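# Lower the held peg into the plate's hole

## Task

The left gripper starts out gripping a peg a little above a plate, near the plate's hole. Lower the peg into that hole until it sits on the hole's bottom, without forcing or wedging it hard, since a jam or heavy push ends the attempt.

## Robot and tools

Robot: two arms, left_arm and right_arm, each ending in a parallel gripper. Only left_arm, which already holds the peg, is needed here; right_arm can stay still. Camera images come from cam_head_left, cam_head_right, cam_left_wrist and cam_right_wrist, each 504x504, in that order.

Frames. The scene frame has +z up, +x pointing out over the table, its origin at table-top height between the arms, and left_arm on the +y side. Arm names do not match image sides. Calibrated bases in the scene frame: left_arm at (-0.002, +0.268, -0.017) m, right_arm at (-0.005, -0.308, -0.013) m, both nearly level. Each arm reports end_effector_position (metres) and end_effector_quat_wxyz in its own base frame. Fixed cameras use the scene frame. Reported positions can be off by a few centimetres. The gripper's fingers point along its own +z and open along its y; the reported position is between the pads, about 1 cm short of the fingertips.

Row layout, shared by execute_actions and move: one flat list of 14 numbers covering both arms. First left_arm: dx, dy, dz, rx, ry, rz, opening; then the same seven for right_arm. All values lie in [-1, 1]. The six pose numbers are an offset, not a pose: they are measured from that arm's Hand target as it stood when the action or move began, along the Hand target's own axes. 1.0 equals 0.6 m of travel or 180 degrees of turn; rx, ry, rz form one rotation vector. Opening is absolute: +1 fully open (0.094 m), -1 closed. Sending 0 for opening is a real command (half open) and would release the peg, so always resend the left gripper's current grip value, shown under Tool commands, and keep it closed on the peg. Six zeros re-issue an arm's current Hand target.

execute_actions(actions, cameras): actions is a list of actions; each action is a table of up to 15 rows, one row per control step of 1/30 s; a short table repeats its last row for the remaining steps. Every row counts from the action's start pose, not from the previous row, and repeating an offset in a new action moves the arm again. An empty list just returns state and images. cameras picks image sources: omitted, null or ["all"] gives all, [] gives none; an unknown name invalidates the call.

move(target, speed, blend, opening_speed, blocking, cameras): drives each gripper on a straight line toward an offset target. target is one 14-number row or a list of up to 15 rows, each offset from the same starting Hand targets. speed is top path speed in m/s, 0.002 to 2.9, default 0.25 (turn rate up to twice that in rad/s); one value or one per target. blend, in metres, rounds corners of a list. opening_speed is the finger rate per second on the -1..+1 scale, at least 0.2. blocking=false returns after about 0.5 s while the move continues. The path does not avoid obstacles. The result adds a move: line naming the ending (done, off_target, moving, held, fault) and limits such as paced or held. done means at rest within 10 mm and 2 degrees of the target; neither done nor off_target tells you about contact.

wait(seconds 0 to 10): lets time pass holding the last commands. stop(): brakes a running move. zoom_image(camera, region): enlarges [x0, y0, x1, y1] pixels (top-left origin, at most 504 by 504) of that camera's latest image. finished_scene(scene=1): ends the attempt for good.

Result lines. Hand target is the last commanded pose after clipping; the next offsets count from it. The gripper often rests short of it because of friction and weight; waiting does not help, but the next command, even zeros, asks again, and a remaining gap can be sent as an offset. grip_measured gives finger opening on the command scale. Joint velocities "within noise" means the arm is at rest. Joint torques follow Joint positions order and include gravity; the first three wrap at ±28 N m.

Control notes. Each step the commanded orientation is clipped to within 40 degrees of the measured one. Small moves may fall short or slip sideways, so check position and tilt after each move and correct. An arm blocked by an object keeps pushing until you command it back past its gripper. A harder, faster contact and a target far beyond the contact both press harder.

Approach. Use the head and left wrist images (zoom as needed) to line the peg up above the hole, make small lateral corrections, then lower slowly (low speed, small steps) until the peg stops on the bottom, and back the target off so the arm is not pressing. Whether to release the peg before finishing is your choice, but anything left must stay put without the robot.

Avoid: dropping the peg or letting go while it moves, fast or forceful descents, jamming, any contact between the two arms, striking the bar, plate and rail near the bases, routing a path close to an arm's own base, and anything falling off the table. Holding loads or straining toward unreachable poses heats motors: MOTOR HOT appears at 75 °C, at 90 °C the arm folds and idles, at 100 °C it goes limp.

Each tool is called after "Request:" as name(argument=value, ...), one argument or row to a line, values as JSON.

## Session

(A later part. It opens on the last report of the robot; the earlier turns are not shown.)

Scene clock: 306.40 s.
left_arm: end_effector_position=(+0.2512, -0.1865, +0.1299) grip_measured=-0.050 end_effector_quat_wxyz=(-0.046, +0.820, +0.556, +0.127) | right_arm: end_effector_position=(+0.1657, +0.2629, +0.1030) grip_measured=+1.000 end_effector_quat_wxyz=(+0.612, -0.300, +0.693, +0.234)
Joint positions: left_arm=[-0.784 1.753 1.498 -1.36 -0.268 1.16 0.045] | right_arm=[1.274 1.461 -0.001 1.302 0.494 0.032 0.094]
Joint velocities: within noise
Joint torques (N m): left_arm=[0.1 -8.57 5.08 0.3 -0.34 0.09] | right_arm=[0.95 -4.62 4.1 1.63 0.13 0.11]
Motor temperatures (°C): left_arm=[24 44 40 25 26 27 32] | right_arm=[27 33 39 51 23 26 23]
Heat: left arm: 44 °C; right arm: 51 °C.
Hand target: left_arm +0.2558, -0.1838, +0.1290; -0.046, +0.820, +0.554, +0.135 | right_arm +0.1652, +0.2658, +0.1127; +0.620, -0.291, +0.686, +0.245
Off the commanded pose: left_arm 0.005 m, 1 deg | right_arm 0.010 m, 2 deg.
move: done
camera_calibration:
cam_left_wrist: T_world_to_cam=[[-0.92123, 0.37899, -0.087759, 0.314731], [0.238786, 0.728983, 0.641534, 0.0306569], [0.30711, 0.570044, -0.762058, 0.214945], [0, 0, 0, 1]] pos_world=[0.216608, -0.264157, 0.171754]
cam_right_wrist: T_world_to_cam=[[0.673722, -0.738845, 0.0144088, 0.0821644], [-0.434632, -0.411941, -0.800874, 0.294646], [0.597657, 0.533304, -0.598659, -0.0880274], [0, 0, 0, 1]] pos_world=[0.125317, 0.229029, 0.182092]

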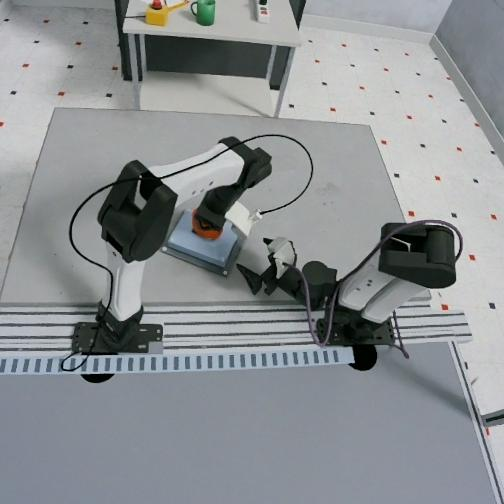

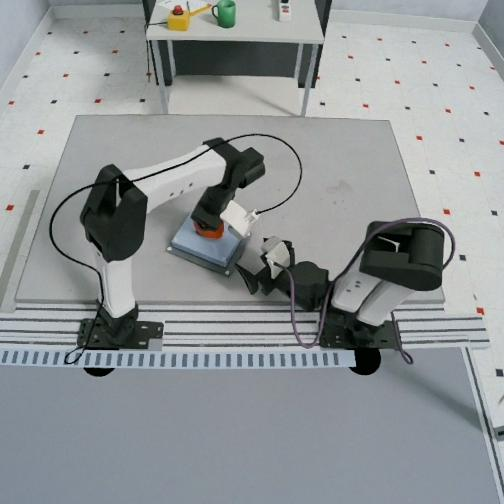

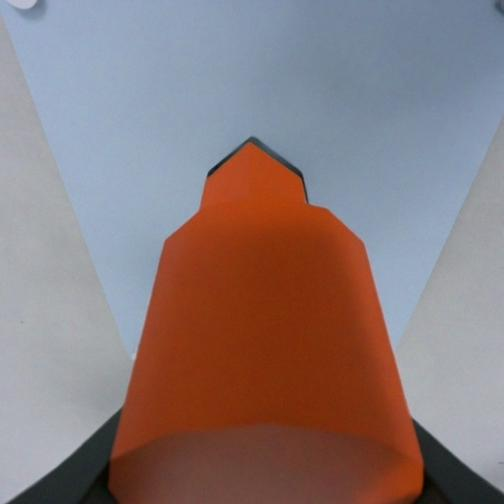

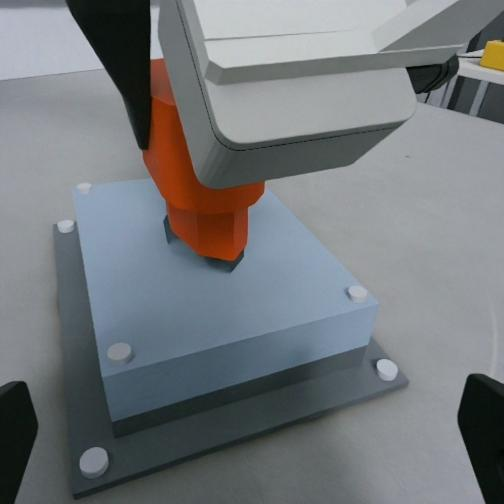

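Request:
zoom_image(
  camera="cam_right_wrist",
  region=[155, 195, 205, 245],
)

Request:
zoom_image(
  camera="cam_right_wrist",
  region=[200, 220, 260, 280],
)

Scaled by 10.080 from the camera's 504x504 image, which has a finer 720x720 frame.

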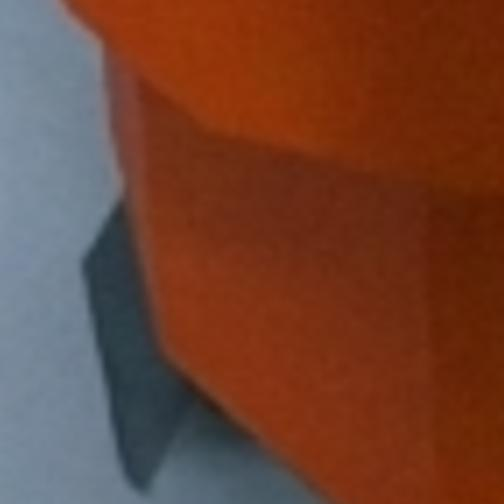

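Scaled by 8.400 from the camera's 504x504 image, which has a finer 720x720 frame.

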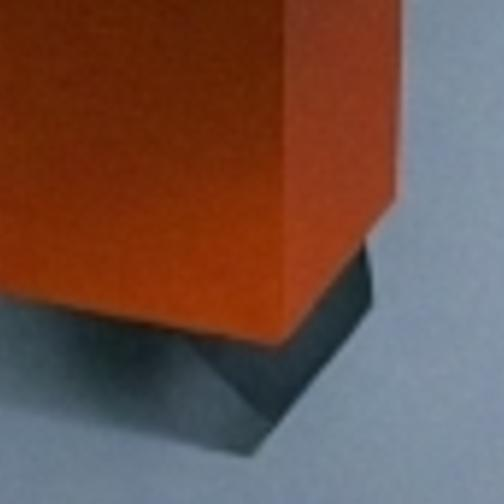

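Request:
move(
  target=[0.0020,0.0005,0.0077,0,0,0,-1,0,0,0,0,0,0,1],
  speed=0.05,
)

Request:
zoom_image(
  camera="cam_right_wrist",
  region=[150, 185, 250, 285],
)

Request:
zoom_image(
  camera="cam_left_wrist",
  region=[190, 110, 320, 240],
)

Scene clock: 345.43 s.
left_arm: end_effector_position=(+0.2523, -0.1852, +0.1253) grip_measured=-0.050 end_effector_quat_wxyz=(-0.047, +0.821, +0.555, +0.127) | right_arm: end_effector_position=(+0.1657, +0.2629, +0.1029) grip_measured=+1.000 end_effector_quat_wxyz=(+0.612, -0.300, +0.693, +0.234)
Joint positions: left_arm=[-0.779 1.753 1.481 -1.341 -0.268 1.167 0.045] | right_arm=[1.274 1.461 -0.001 1.302 0.494 0.032 0.094]
Joint velocities: within noise
Joint torques (N m): left_arm=[0.31 -8.72 5.08 0.29 -0.34 0.1] | right_arm=[0.9 -4.63 4.01 1.62 0.13 0.11]
Motor temperatures (°C): left_arm=[24 44 39 25 26 27 32] | right_arm=[27 33 39 51 23 26 23]
Heat: left arm: 44 °C; right arm: 51 °C.
Hand target: left_arm +0.2573, -0.1818, +0.1249; -0.046, +0.820, +0.554, +0.135 | right_arm +0.1652, +0.2658, +0.1127; +0.620, -0.291, +0.686, +0.245
Off the commanded pose: left_arm 0.006 m, 1 deg | right_arm 0.010 m, 2 deg.
move: done
camera_calibration:
cam_left_wrist: T_world_to_cam=[[-0.920551, 0.380902, -0.0866021, 0.314829], [0.240923, 0.728148, 0.641682, 0.0317334], [0.307477, 0.569837, -0.762066, 0.210288], [0, 0, 0, 1]] pos_world=[0.217512, -0.262856, 0.167156]
cam_right_wrist: T_world_to_cam=[[0.673738, -0.738827, 0.0145822, 0.0821282], [-0.434747, -0.412249, -0.800653, 0.29461], [0.597555, 0.533091, -0.59895, -0.0879732], [0, 0, 0, 1]] pos_world=[0.125317, 0.229029, 0.181992]

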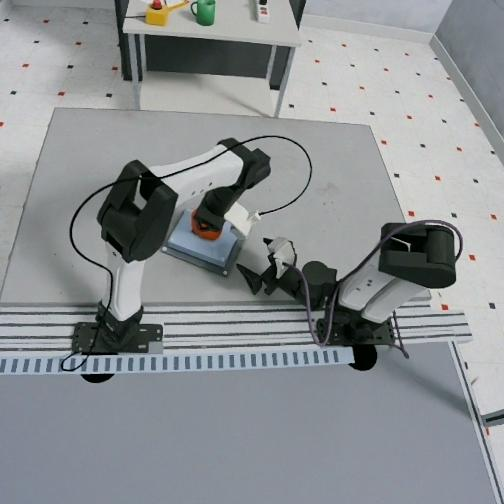

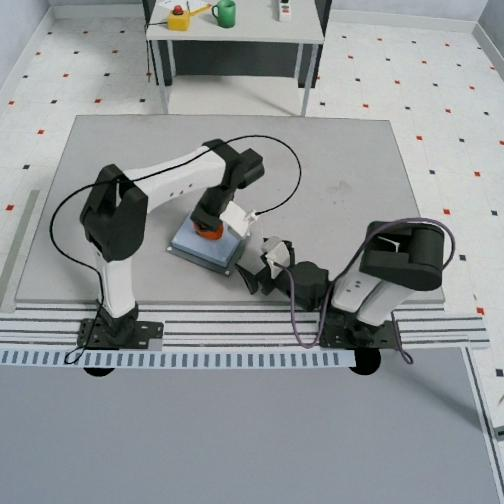

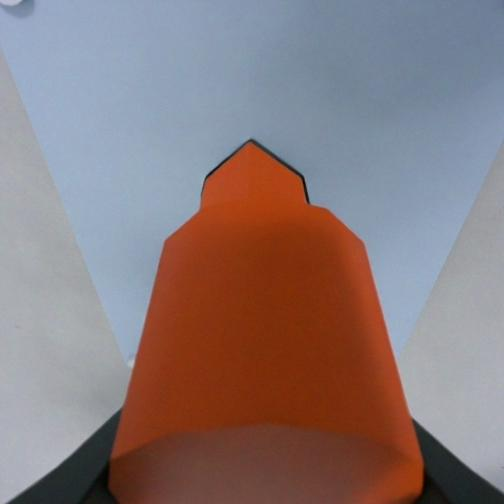

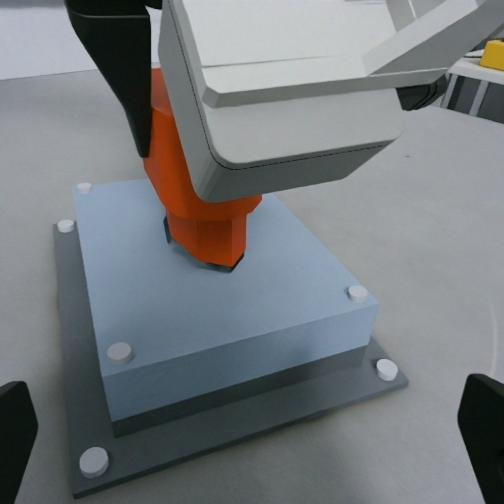

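Scaled by 5.040 from the camera's 504x504 image, which has a finer 720x720 frame.

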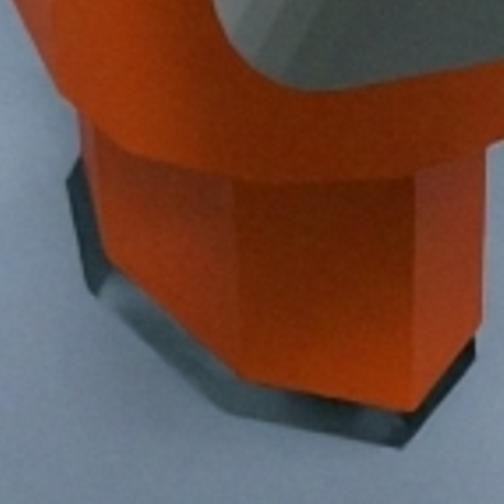

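Scaled by 3.877 from the camera's 504x504 image, which has a finer 720x720 frame.

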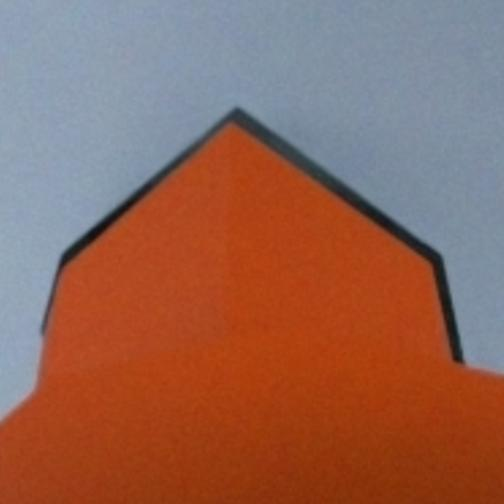

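Request:
move(
  target=[0.0030,-0.0003,0.0070,0,0,0,-1,0,0,0,0,0,0,1],
  speed=0.05,
)

Request:
zoom_image(
  camera="cam_right_wrist",
  region=[150, 185, 250, 285],
)

Request:
zoom_image(
  camera="cam_left_wrist",
  region=[190, 110, 320, 240],
)

Scene clock: 358.27 s.
left_arm: end_effector_position=(+0.2534, -0.1829, +0.1207) grip_measured=-0.050 end_effector_quat_wxyz=(-0.048, +0.821, +0.555, +0.126) | right_arm: end_effector_position=(+0.1657, +0.2629, +0.1029) grip_measured=+1.000 end_effector_quat_wxyz=(+0.612, -0.300, +0.693, +0.234)
Joint positions: left_arm=[-0.771 1.753 1.462 -1.324 -0.268 1.176 0.045] | right_arm=[1.274 1.461 -0.001 1.302 0.494 0.032 0.094]
Joint velocities: within noise
Joint torques (N m): left_arm=[0.32 -9.07 5.07 0.29 -0.34 0.1] | right_arm=[1.02 -4.66 4.03 1.65 0.11 0.11]
Motor temperatures (°C): left_arm=[24 44 39 25 26 27 32] | right_arm=[27 33 39 51 23 26 23]
Heat: left arm: 44 °C; right arm: 51 °C.
Hand target: left_arm +0.2585, -0.1792, +0.1214; -0.046, +0.820, +0.554, +0.135 | right_arm +0.1652, +0.2658, +0.1127; +0.620, -0.291, +0.686, +0.245
Off the commanded pose: left_arm 0.006 m, 1 deg | right_arm 0.010 m, 2 deg.
move: done
camera_calibration:
cam_left_wrist: T_world_to_cam=[[-0.920615, 0.38149, -0.083266, 0.314287], [0.243001, 0.726666, 0.642579, 0.0317312], [0.305644, 0.571334, -0.761682, 0.205836], [0, 0, 0, 1]] pos_world=[0.218714, -0.260557, 0.162561]
cam_right_wrist: T_world_to_cam=[[0.673738, -0.738827, 0.0145822, 0.0821282], [-0.434747, -0.412249, -0.800653, 0.29461], [0.597555, 0.533091, -0.59895, -0.0879732], [0, 0, 0, 1]] pos_world=[0.125317, 0.229029, 0.181992]

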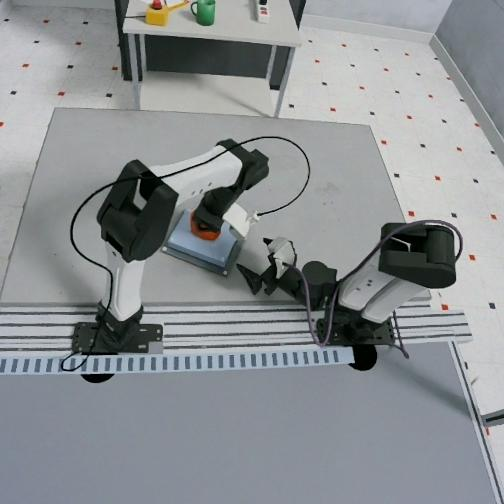

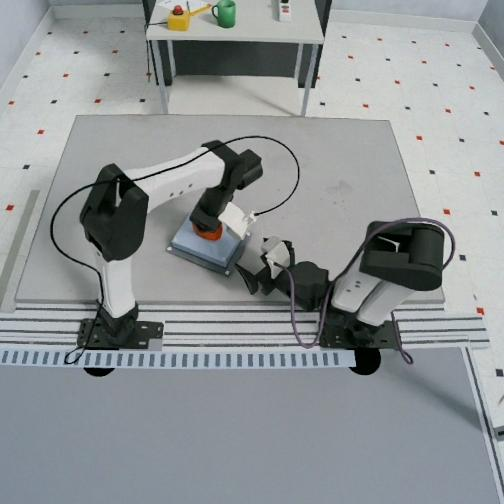

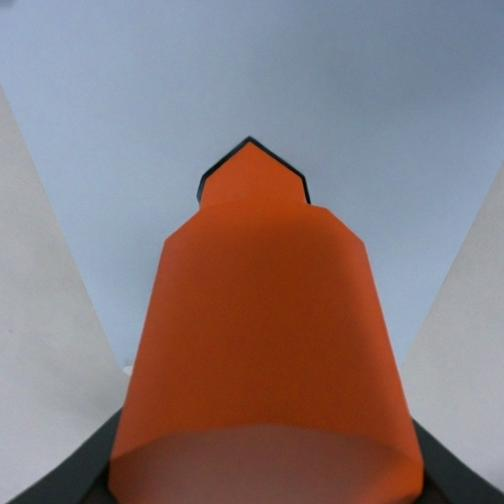

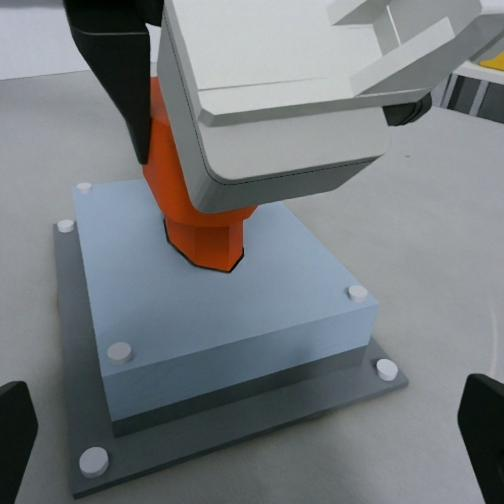

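Scaled by 5.040 from the camera's 504x504 image, which has a finer 720x720 frame.

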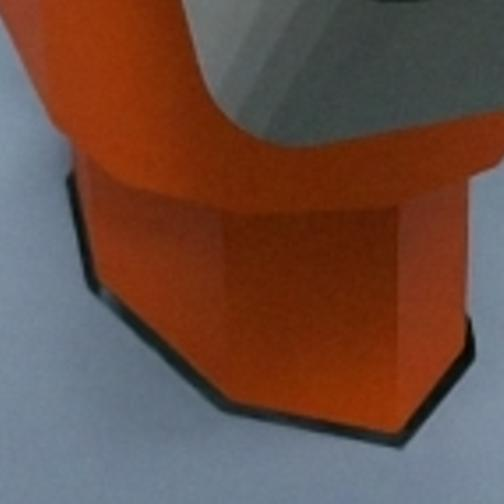

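Scaled by 3.877 from the camera's 504x504 image, which has a finer 720x720 frame.

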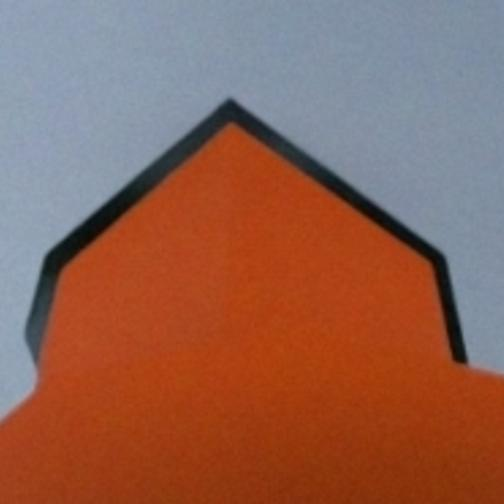

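Request:
move(
  target=[-0.0022,-0.0003,0.0064,0,0,0,-1,0,0,0,0,0,0,1],
  speed=0.04,
)

Request:
zoom_image(
  camera="cam_right_wrist",
  region=[150, 185, 250, 285],
)

Request:
zoom_image(
  camera="cam_left_wrist",
  region=[190, 110, 320, 240],
)

Scene clock: 366.30 s.
left_arm: end_effector_position=(+0.2535, -0.1830, +0.1172) grip_measured=-0.050 end_effector_quat_wxyz=(-0.048, +0.821, +0.555, +0.126) | right_arm: end_effector_position=(+0.1657, +0.2629, +0.1029) grip_measured=+1.000 end_effector_quat_wxyz=(+0.612, -0.300, +0.693, +0.234)
Joint positions: left_arm=[-0.771 1.753 1.448 -1.308 -0.268 1.176 0.045] | right_arm=[1.274 1.461 -0.001 1.302 0.494 0.032 0.094]
Joint velocities: within noise
Joint torques (N m): left_arm=[0.29 -8.91 5.07 0.27 -0.34 0.08] | right_arm=[0.94 -4.66 4.08 1.64 0.1 0.1]
Motor temperatures (°C): left_arm=[24 44 39 25 26 27 32] | right_arm=[27 33 39 51 23 26 23]
Heat: left arm: 44 °C; right arm: 51 °C.
Hand target: left_arm +0.2585, -0.1795, +0.1173; -0.046, +0.820, +0.554, +0.135 | right_arm +0.1652, +0.2658, +0.1127; +0.620, -0.291, +0.686, +0.245
Off the commanded pose: left_arm 0.006 m, 1 deg | right_arm 0.010 m, 2 deg.
move: done
camera_calibration:
cam_left_wrist: T_world_to_cam=[[-0.920423, 0.381678, -0.0845237, 0.314324], [0.242575, 0.727181, 0.642156, 0.0343887], [0.306561, 0.570552, -0.7619, 0.202749], [0, 0, 0, 1]] pos_world=[0.218814, -0.260656, 0.158959]
cam_right_wrist: T_world_to_cam=[[0.673738, -0.738827, 0.0145822, 0.0821282], [-0.434747, -0.412249, -0.800653, 0.29461], [0.597555, 0.533091, -0.59895, -0.0879732], [0, 0, 0, 1]] pos_world=[0.125317, 0.229029, 0.181992]

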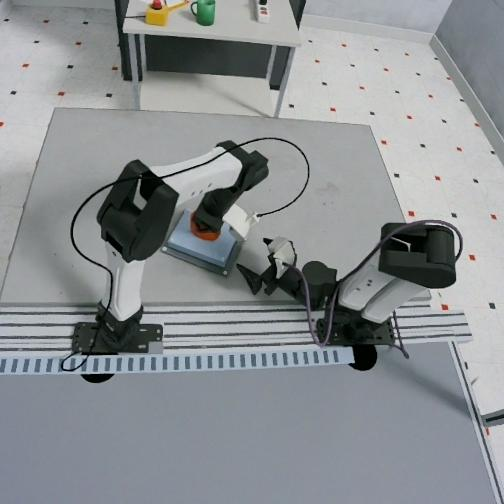

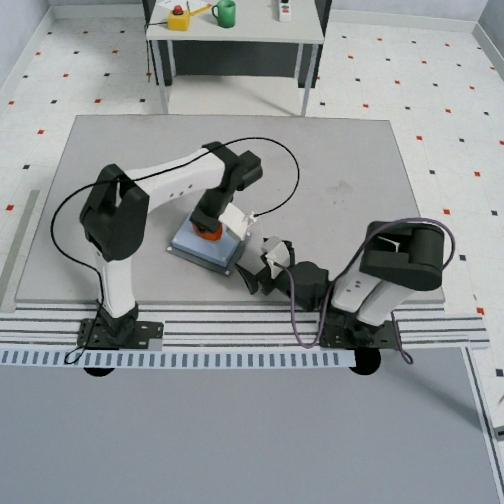

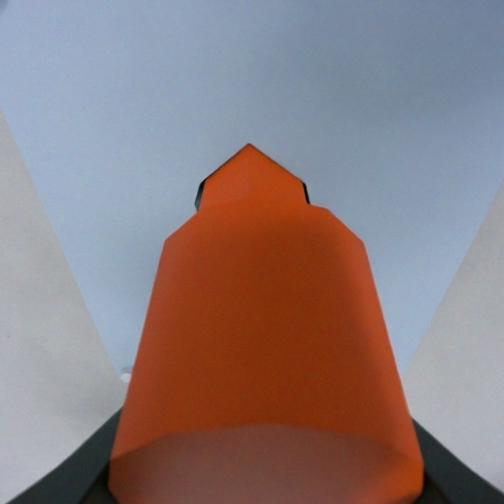

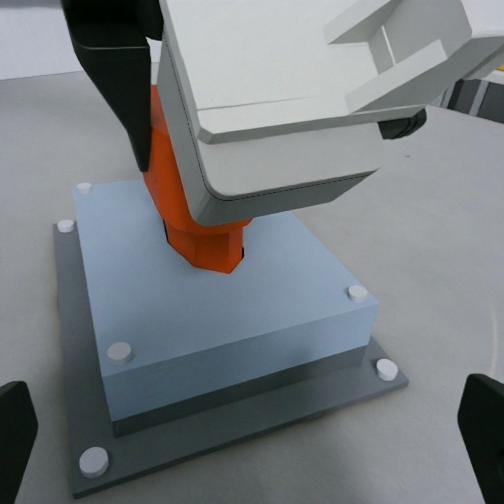

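Scaled by 5.040 from the camera's 504x504 image, which has a finer 720x720 frame.

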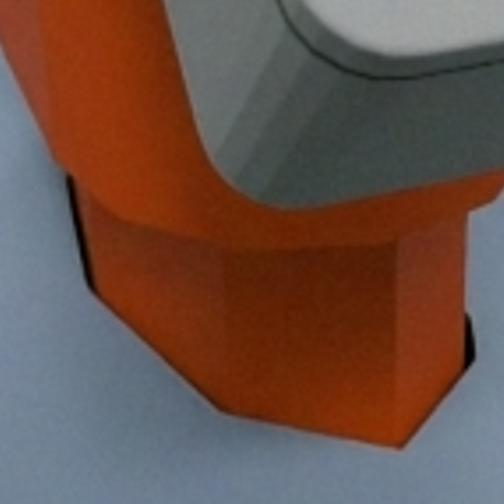

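Scaled by 3.877 from the camera's 504x504 image, which has a finer 720x720 frame.

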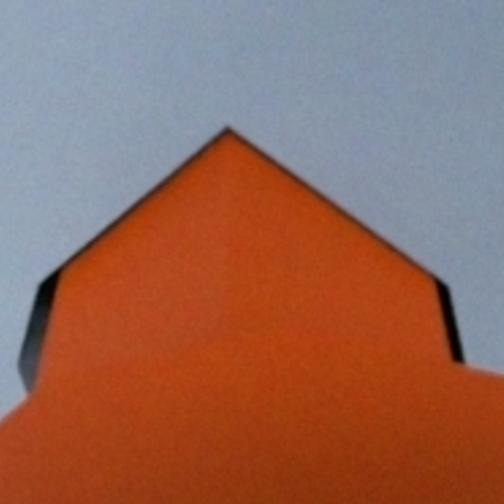

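Request:
move(
  target=[-0.0003,-0.0003,0.0068,0,0,0,-1,0,0,0,0,0,0,1],
  speed=0.03,
)

Request:
zoom_image(
  camera="cam_right_wrist",
  region=[150, 185, 250, 285],
)

Request:
zoom_image(
  camera="cam_left_wrist",
  region=[190, 110, 320, 240],
)

Scene clock: 376.03 s.
left_arm: end_effector_position=(+0.2534, -0.1829, +0.1131) grip_measured=-0.050 end_effector_quat_wxyz=(-0.048, +0.822, +0.554, +0.126) | right_arm: end_effector_position=(+0.1657, +0.2629, +0.1029) grip_measured=+1.000 end_effector_quat_wxyz=(+0.612, -0.300, +0.693, +0.234)
Joint positions: left_arm=[-0.771 1.753 1.432 -1.292 -0.268 1.179 0.045] | right_arm=[1.274 1.461 -0.001 1.302 0.494 0.032 0.094]
Joint velocities: within noise
Joint torques (N m): left_arm=[0.51 -8.91 5.05 0.3 -0.34 0.07] | right_arm=[0.92 -4.66 4.05 1.62 0.12 0.11]
Motor temperatures (°C): left_arm=[24 44 39 25 26 27 33] | right_arm=[27 33 39 52 23 26 23]
Heat: left arm: 44 °C; right arm: 52 °C.
Hand target: left_arm +0.2589, -0.1786, +0.1133; -0.046, +0.820, +0.554, +0.135 | right_arm +0.1652, +0.2658, +0.1127; +0.620, -0.291, +0.686, +0.245
Off the commanded pose: left_arm 0.007 m, 1 deg | right_arm 0.010 m, 2 deg.
move: done
camera_calibration:
cam_left_wrist: T_world_to_cam=[[-0.919586, 0.383755, -0.0842212, 0.313947], [0.244406, 0.726593, 0.642128, 0.0363332], [0.307614, 0.569908, -0.761957, 0.199288], [0, 0, 0, 1]] pos_world=[0.218518, -0.260454, 0.154959]
cam_right_wrist: T_world_to_cam=[[0.673738, -0.738827, 0.0145822, 0.0821282], [-0.434747, -0.412249, -0.800653, 0.29461], [0.597555, 0.533091, -0.59895, -0.0879732], [0, 0, 0, 1]] pos_world=[0.125317, 0.229029, 0.181992]

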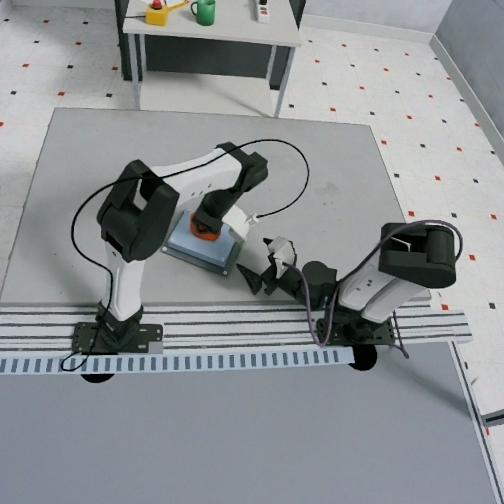

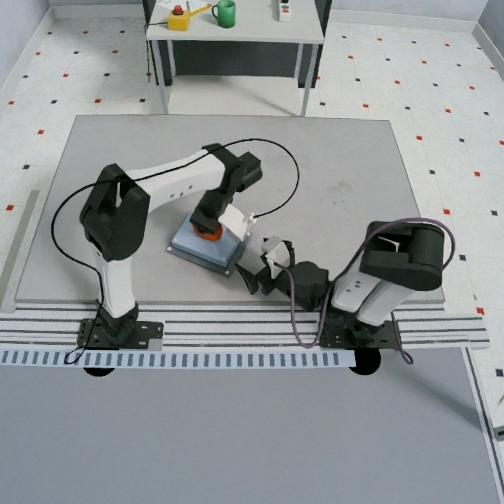

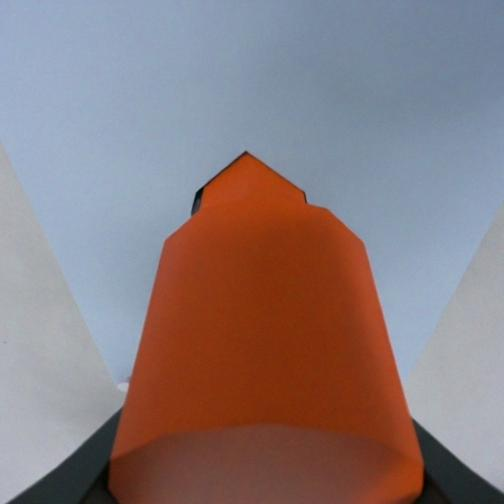

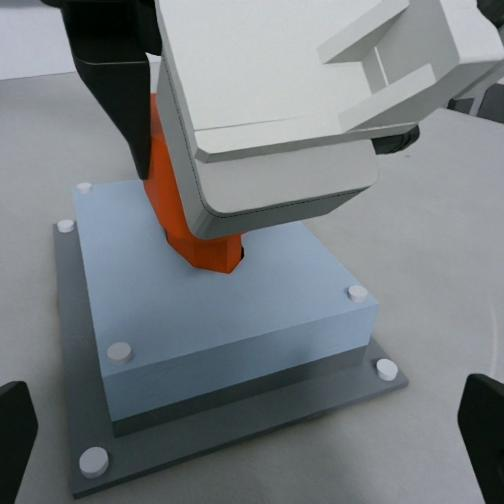

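Scaled by 5.040 from the camera's 504x504 image, which has a finer 720x720 frame.

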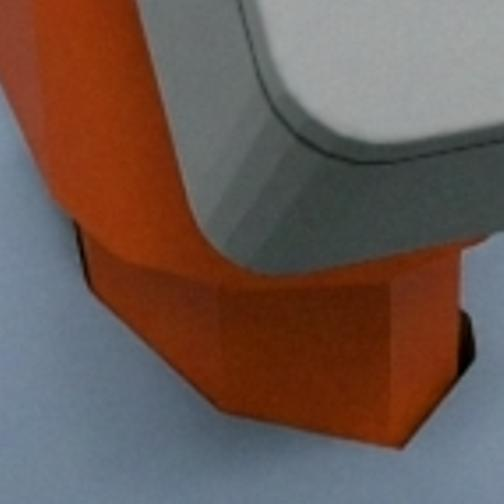

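Scaled by 3.877 from the camera's 504x504 image, which has a finer 720x720 frame.

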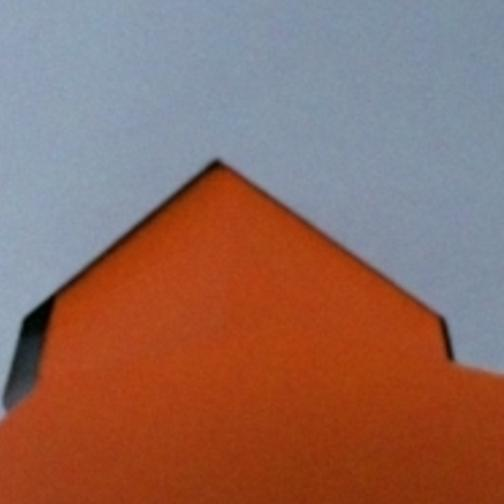

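Request:
move(
  target=[-0.0020,0.0010,0.0064,0,0,0,-1,0,0,0,0,0,0,1],
  speed=0.03,
)

Request:
zoom_image(
  camera="cam_right_wrist",
  region=[150, 185, 250, 285],
)

Request:
zoom_image(
  camera="cam_left_wrist",
  region=[190, 110, 320, 240],
)

Scene clock: 392.57 s.
left_arm: end_effector_position=(+0.2546, -0.1826, +0.1105) grip_measured=-0.050 end_effector_quat_wxyz=(-0.046, +0.821, +0.555, +0.127) | right_arm: end_effector_position=(+0.1657, +0.2629, +0.1029) grip_measured=+1.000 end_effector_quat_wxyz=(+0.612, -0.300, +0.693, +0.234)
Joint positions: left_arm=[-0.768 1.753 1.422 -1.277 -0.268 1.179 0.045] | right_arm=[1.274 1.461 -0.001 1.302 0.494 0.032 0.094]
Joint velocities: within noise
Joint torques (N m): left_arm=[0.32 -8.49 5.05 0.33 -0.34 0.08] | right_arm=[0.99 -4.7 4.14 1.62 0.13 0.08]
Motor temperatures (°C): left_arm=[24 45 39 25 26 27 33] | right_arm=[27 33 39 52 23 26 23]
Heat: left arm: 45 °C; right arm: 52 °C.
Hand target: left_arm +0.2597, -0.1789, +0.1094; -0.047, +0.820, +0.554, +0.135 | right_arm +0.1652, +0.2658, +0.1127; +0.620, -0.291, +0.686, +0.245
Off the commanded pose: left_arm 0.006 m, 1 deg | right_arm 0.010 m, 2 deg.
move: done
camera_calibration:
cam_left_wrist: T_world_to_cam=[[-0.920347, 0.381009, -0.0882818, 0.314883], [0.240425, 0.729205, 0.640668, 0.0391865], [0.308476, 0.568412, -0.762726, 0.196347], [0, 0, 0, 1]] pos_world=[0.219811, -0.260154, 0.152452]
cam_right_wrist: T_world_to_cam=[[0.673738, -0.738827, 0.0145822, 0.0821282], [-0.434747, -0.412249, -0.800653, 0.29461], [0.597555, 0.533091, -0.59895, -0.0879732], [0, 0, 0, 1]] pos_world=[0.125317, 0.229029, 0.181992]

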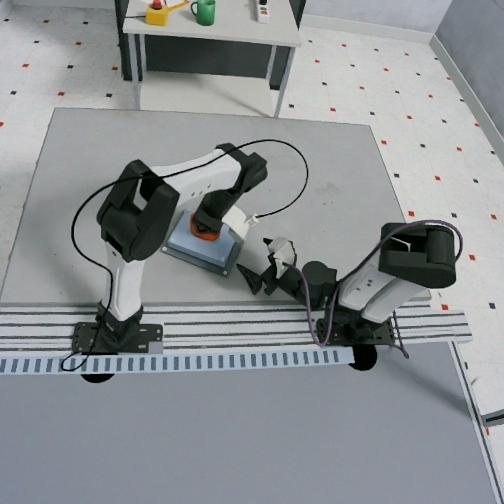

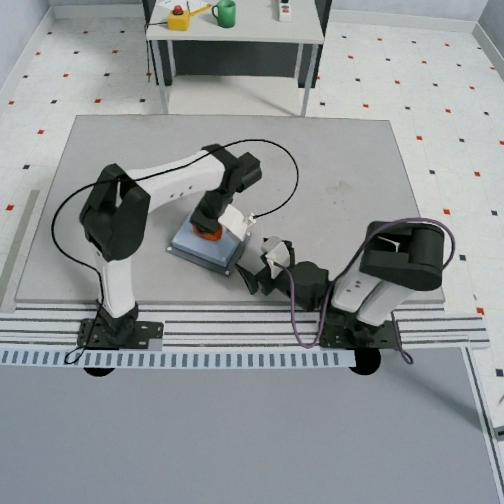

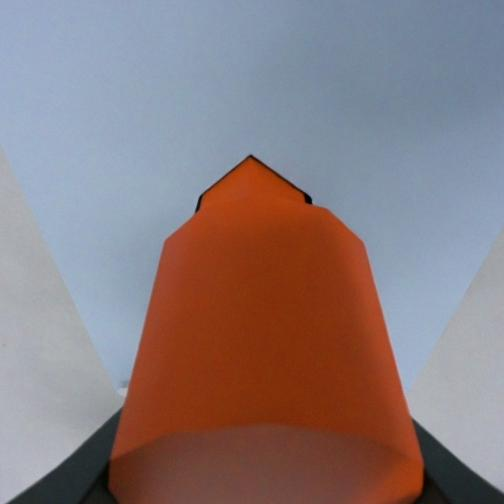

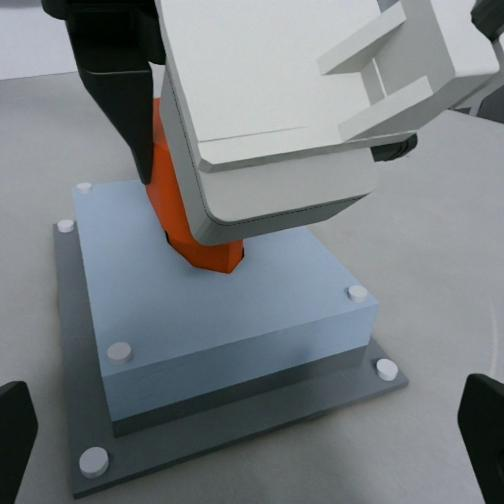

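Scaled by 5.040 from the camera's 504x504 image, which has a finer 720x720 frame.

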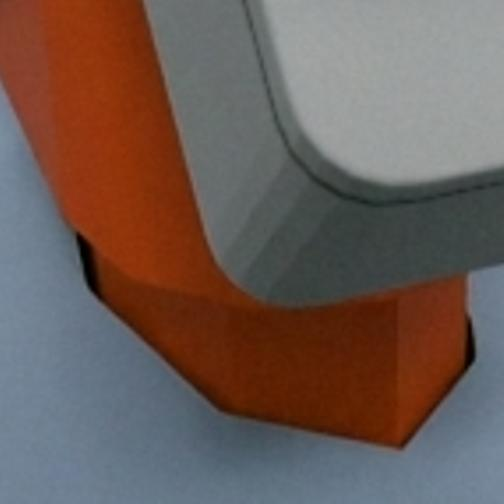

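Scaled by 3.877 from the camera's 504x504 image, which has a finer 720x720 frame.

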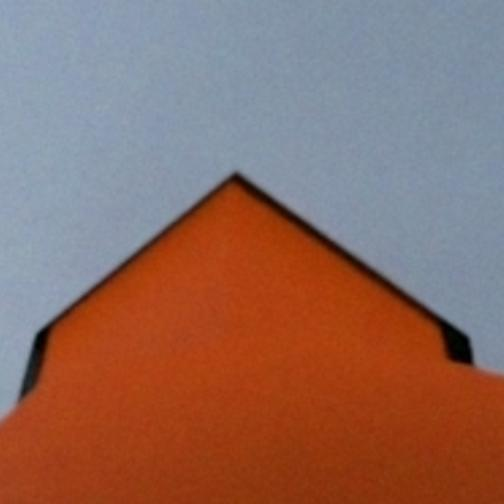

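Request:
move(
  target=[-0.0028,-0.0005,0.0087,0,0,0,-1,0,0,0,0,0,0,1],
  speed=0.03,
)

Request:
zoom_image(
  camera="cam_right_wrist",
  region=[150, 185, 250, 285],
)

Request:
zoom_image(
  camera="cam_left_wrist",
  region=[190, 110, 320, 240],
)

Scene clock: 398.00 s.
left_arm: end_effector_position=(+0.2548, -0.1827, +0.1059) grip_measured=-0.050 end_effector_quat_wxyz=(-0.044, +0.821, +0.555, +0.127) | right_arm: end_effector_position=(+0.1657, +0.2629, +0.1029) grip_measured=+1.000 end_effector_quat_wxyz=(+0.612, -0.300, +0.693, +0.234)
Joint positions: left_arm=[-0.768 1.753 1.404 -1.256 -0.268 1.18 0.045] | right_arm=[1.274 1.461 -0.001 1.302 0.494 0.032 0.094]
Joint velocities: within noise
Joint torques (N m): left_arm=[0.29 -8.21 5.05 0.33 -0.34 0.08] | right_arm=[0.99 -4.72 4.1 1.63 0.11 0.1]
Motor temperatures (°C): left_arm=[24 44 39 25 26 27 33] | right_arm=[27 33 39 52 23 26 23]
Heat: left arm: 44 °C; right arm: 52 °C.
Hand target: left_arm +0.2598, -0.1792, +0.1039; -0.046, +0.820, +0.554, +0.135 | right_arm +0.1652, +0.2658, +0.1127; +0.620, -0.291, +0.686, +0.245
Off the commanded pose: left_arm 0.006 m, 1 deg | right_arm 0.010 m, 2 deg.
move: done
camera_calibration:
cam_left_wrist: T_world_to_cam=[[-0.920035, 0.381208, -0.0906485, 0.314817], [0.239549, 0.730278, 0.639774, 0.0426755], [0.310085, 0.566899, -0.763199, 0.192234], [0, 0, 0, 1]] pos_world=[0.219811, -0.260153, 0.147947]
cam_right_wrist: T_world_to_cam=[[0.673738, -0.738827, 0.0145822, 0.0821282], [-0.434747, -0.412249, -0.800653, 0.29461], [0.597555, 0.533091, -0.59895, -0.0879732], [0, 0, 0, 1]] pos_world=[0.125317, 0.229029, 0.181992]

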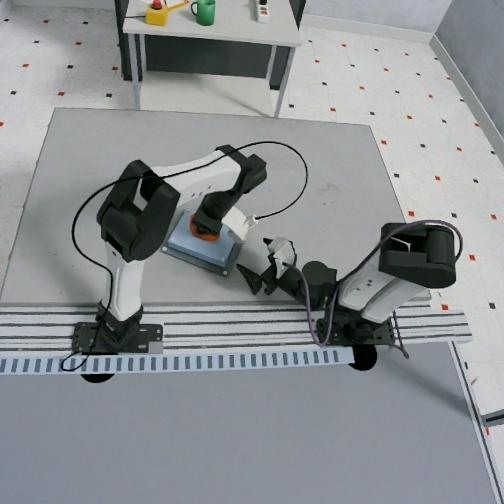

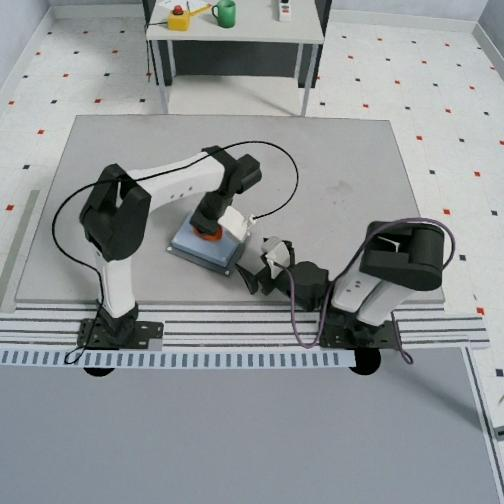

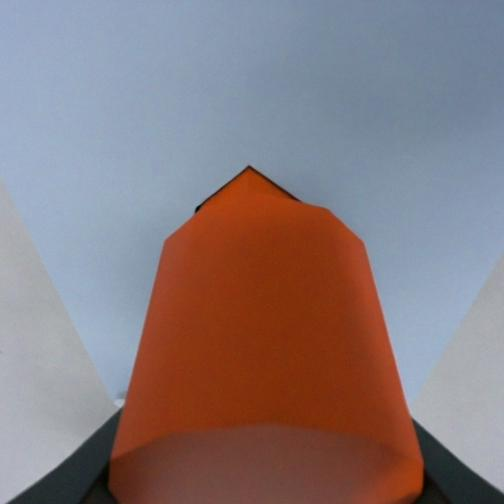

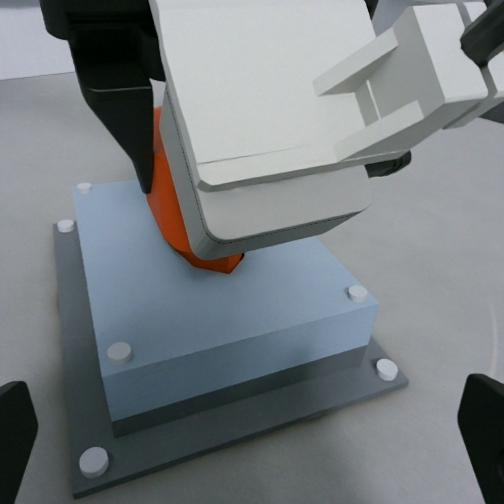

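Scaled by 5.040 from the camera's 504x504 image, which has a finer 720x720 frame.

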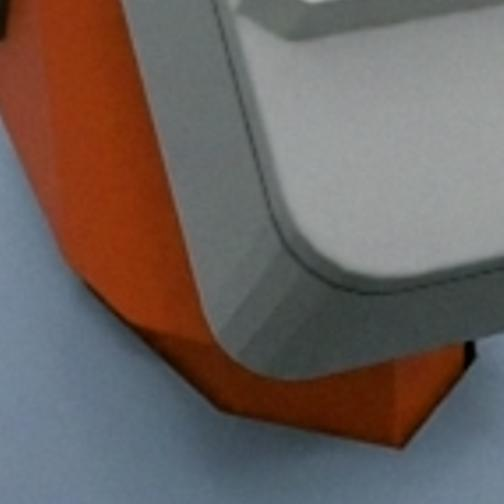

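Scaled by 3.877 from the camera's 504x504 image, which has a finer 720x720 frame.

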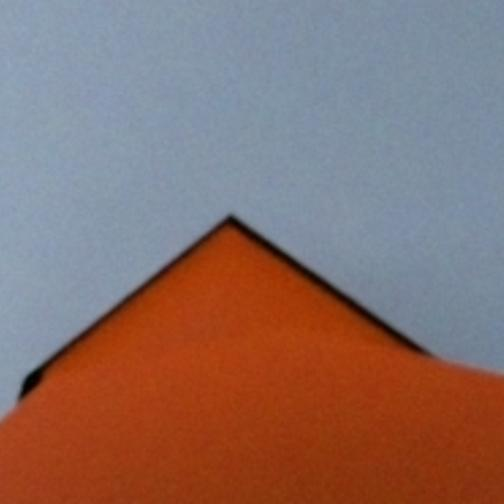

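Request:
move(
  target=[-0.0014,-0.0003,0.0048,0,0,0,-1,0,0,0,0,0,0,1],
  speed=0.03,
  cameras=["cam_left_wrist","cam_right_wrist"],
)

Request:
zoom_image(
  camera="cam_right_wrist",
  region=[150, 185, 250, 285],
)

Request:
zoom_image(
  camera="cam_left_wrist",
  region=[190, 110, 320, 240],
)

Scene clock: 409.73 s.
left_arm: end_effector_position=(+0.2548, -0.1827, +0.1018) grip_measured=-0.050 end_effector_quat_wxyz=(-0.046, +0.821, +0.555, +0.127) | right_arm: end_effector_position=(+0.1657, +0.2629, +0.1029) grip_measured=+1.000 end_effector_quat_wxyz=(+0.612, -0.300, +0.693, +0.234)
Joint positions: left_arm=[-0.768 1.758 1.393 -1.244 -0.268 1.18 0.045] | right_arm=[1.274 1.461 -0.001 1.302 0.494 0.032 0.094]
Joint velocities: within noise
Joint torques (N m): left_arm=[0.29 -8.57 5.05 0.3 -0.34 0.08] | right_arm=[0.98 -4.67 4.11 1.64 0.12 0.11]
Motor temperatures (°C): left_arm=[24 44 39 25 26 27 33] | right_arm=[27 33 39 52 23 26 23]
Heat: left arm: 44 °C; right arm: 52 °C.
Hand target: left_arm +0.2598, -0.1792, +0.1009; -0.047, +0.820, +0.554, +0.135 | right_arm +0.1652, +0.2658, +0.1127; +0.620, -0.291, +0.686, +0.245
Off the commanded pose: left_arm 0.006 m, 1 deg | right_arm 0.010 m, 2 deg.
move: done
camera_calibration:
cam_left_wrist: T_world_to_cam=[[-0.92023, 0.381469, -0.0875098, 0.314229], [0.241124, 0.728712, 0.640967, 0.0444831], [0.308278, 0.568736, -0.762564, 0.189843], [0, 0, 0, 1]] pos_world=[0.219912, -0.260254, 0.143753]
cam_right_wrist: T_world_to_cam=[[0.673738, -0.738827, 0.0145822, 0.0821282], [-0.434747, -0.412249, -0.800653, 0.29461], [0.597555, 0.533091, -0.59895, -0.0879732], [0, 0, 0, 1]] pos_world=[0.125317, 0.229029, 0.181992]
Images, in order (width x height): cam_left_wrist 504x504, cam_right_wrist 504x504.

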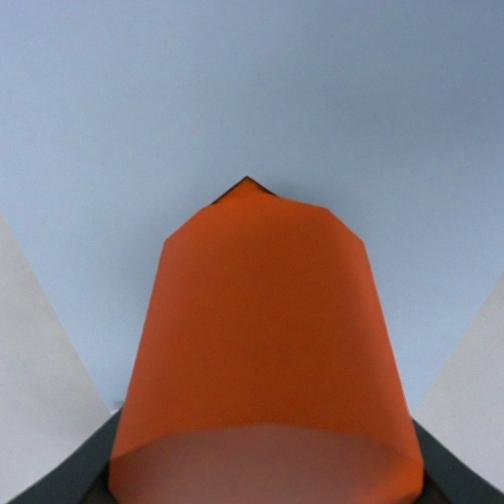

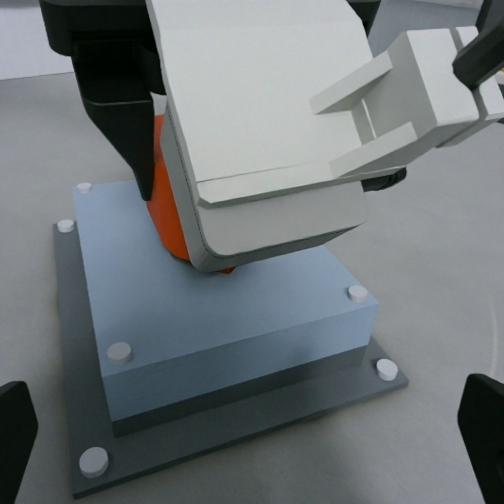

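Scaled by 5.040 from the camera's 504x504 image, which has a finer 720x720 frame.

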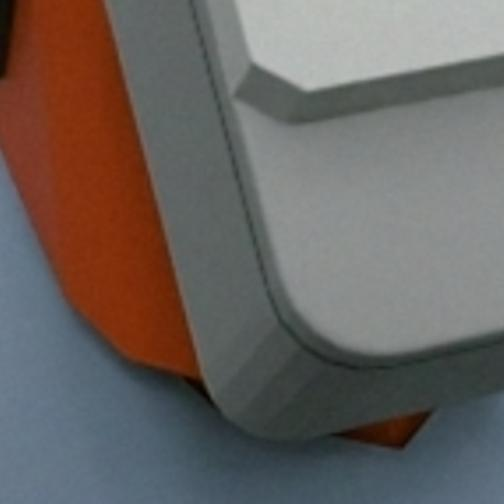

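Scaled by 3.877 from the camera's 504x504 image, which has a finer 720x720 frame.

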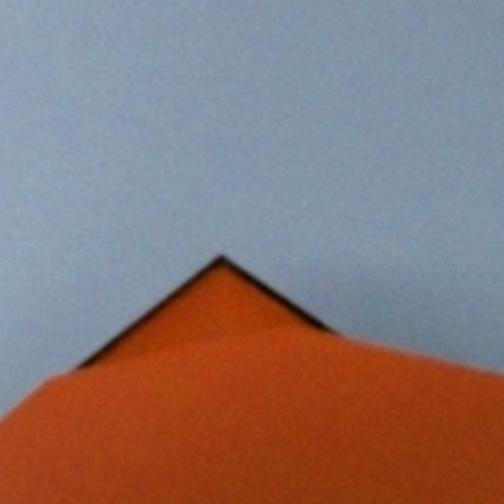

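Request:
move(
  target=[-0.0014,-0.0003,0.0048,0,0,0,-1,0,0,0,0,0,0,1],
  speed=0.03,
  cameras=["cam_left_wrist","cam_right_wrist"],
)

Request:
zoom_image(
  camera="cam_left_wrist",
  region=[190, 110, 320, 240],
)

Scene clock: 417.07 s.
left_arm: end_effector_position=(+0.2548, -0.1827, +0.0996) grip_measured=-0.050 end_effector_quat_wxyz=(-0.046, +0.821, +0.555, +0.127) | right_arm: end_effector_position=(+0.1657, +0.2629, +0.1029) grip_measured=+1.000 end_effector_quat_wxyz=(+0.612, -0.300, +0.693, +0.234)
Joint positions: left_arm=[-0.768 1.758 1.384 -1.234 -0.268 1.18 0.045] | right_arm=[1.274 1.461 -0.001 1.302 0.494 0.032 0.094]
Joint velocities: within noise
Joint torques (N m): left_arm=[0.29 -8.4 4.97 0.33 -0.34 0.08] | right_arm=[0.98 -4.7 4.11 1.62 0.11 0.08]
Motor temperatures (°C): left_arm=[24 44 39 25 26 27 33] | right_arm=[27 33 39 52 23 26 23]
Heat: left arm: 44 °C; right arm: 52 °C.
Hand target: left_arm +0.2599, -0.1793, +0.0979; -0.046, +0.820, +0.554, +0.135 | right_arm +0.1652, +0.2658, +0.1127; +0.620, -0.291, +0.686, +0.245
Off the commanded pose: left_arm 0.006 m, 1 deg | right_arm 0.010 m, 2 deg.
move: done
camera_calibration:
cam_left_wrist: T_world_to_cam=[[-0.920186, 0.38132, -0.0886163, 0.314152], [0.24051, 0.729255, 0.640579, 0.0461616], [0.30889, 0.568139, -0.762762, 0.187978], [0, 0, 0, 1]] pos_world=[0.219912, -0.260254, 0.141651]
cam_right_wrist: T_world_to_cam=[[0.673738, -0.738827, 0.0145822, 0.0821282], [-0.434747, -0.412249, -0.800653, 0.29461], [0.597555, 0.533091, -0.59895, -0.0879732], [0, 0, 0, 1]] pos_world=[0.125317, 0.229029, 0.181992]
Images, in order (width x height): cam_left_wrist 504x504, cam_right_wrist 504x504.

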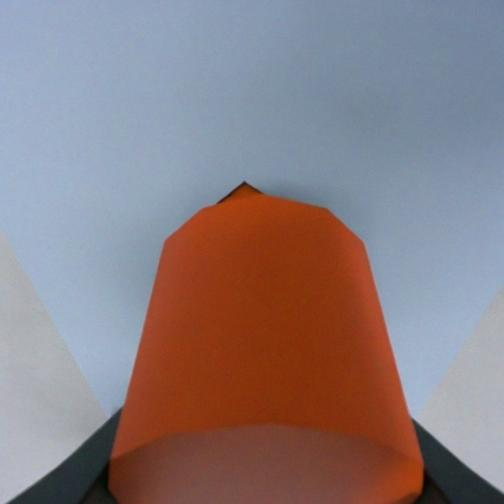

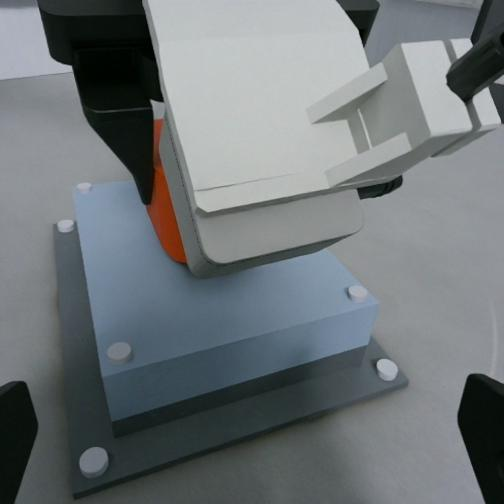

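Scaled by 3.877 from the camera's 504x504 image, which has a finer 720x720 frame.

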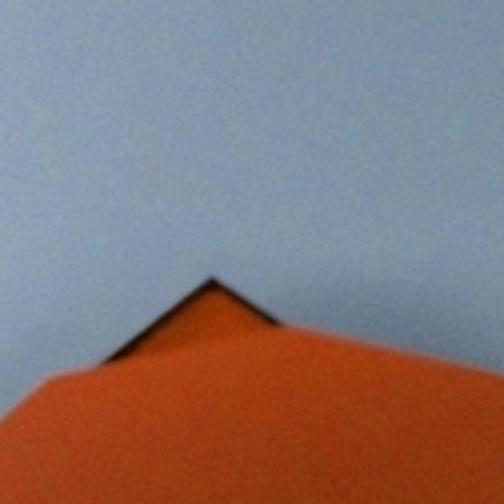

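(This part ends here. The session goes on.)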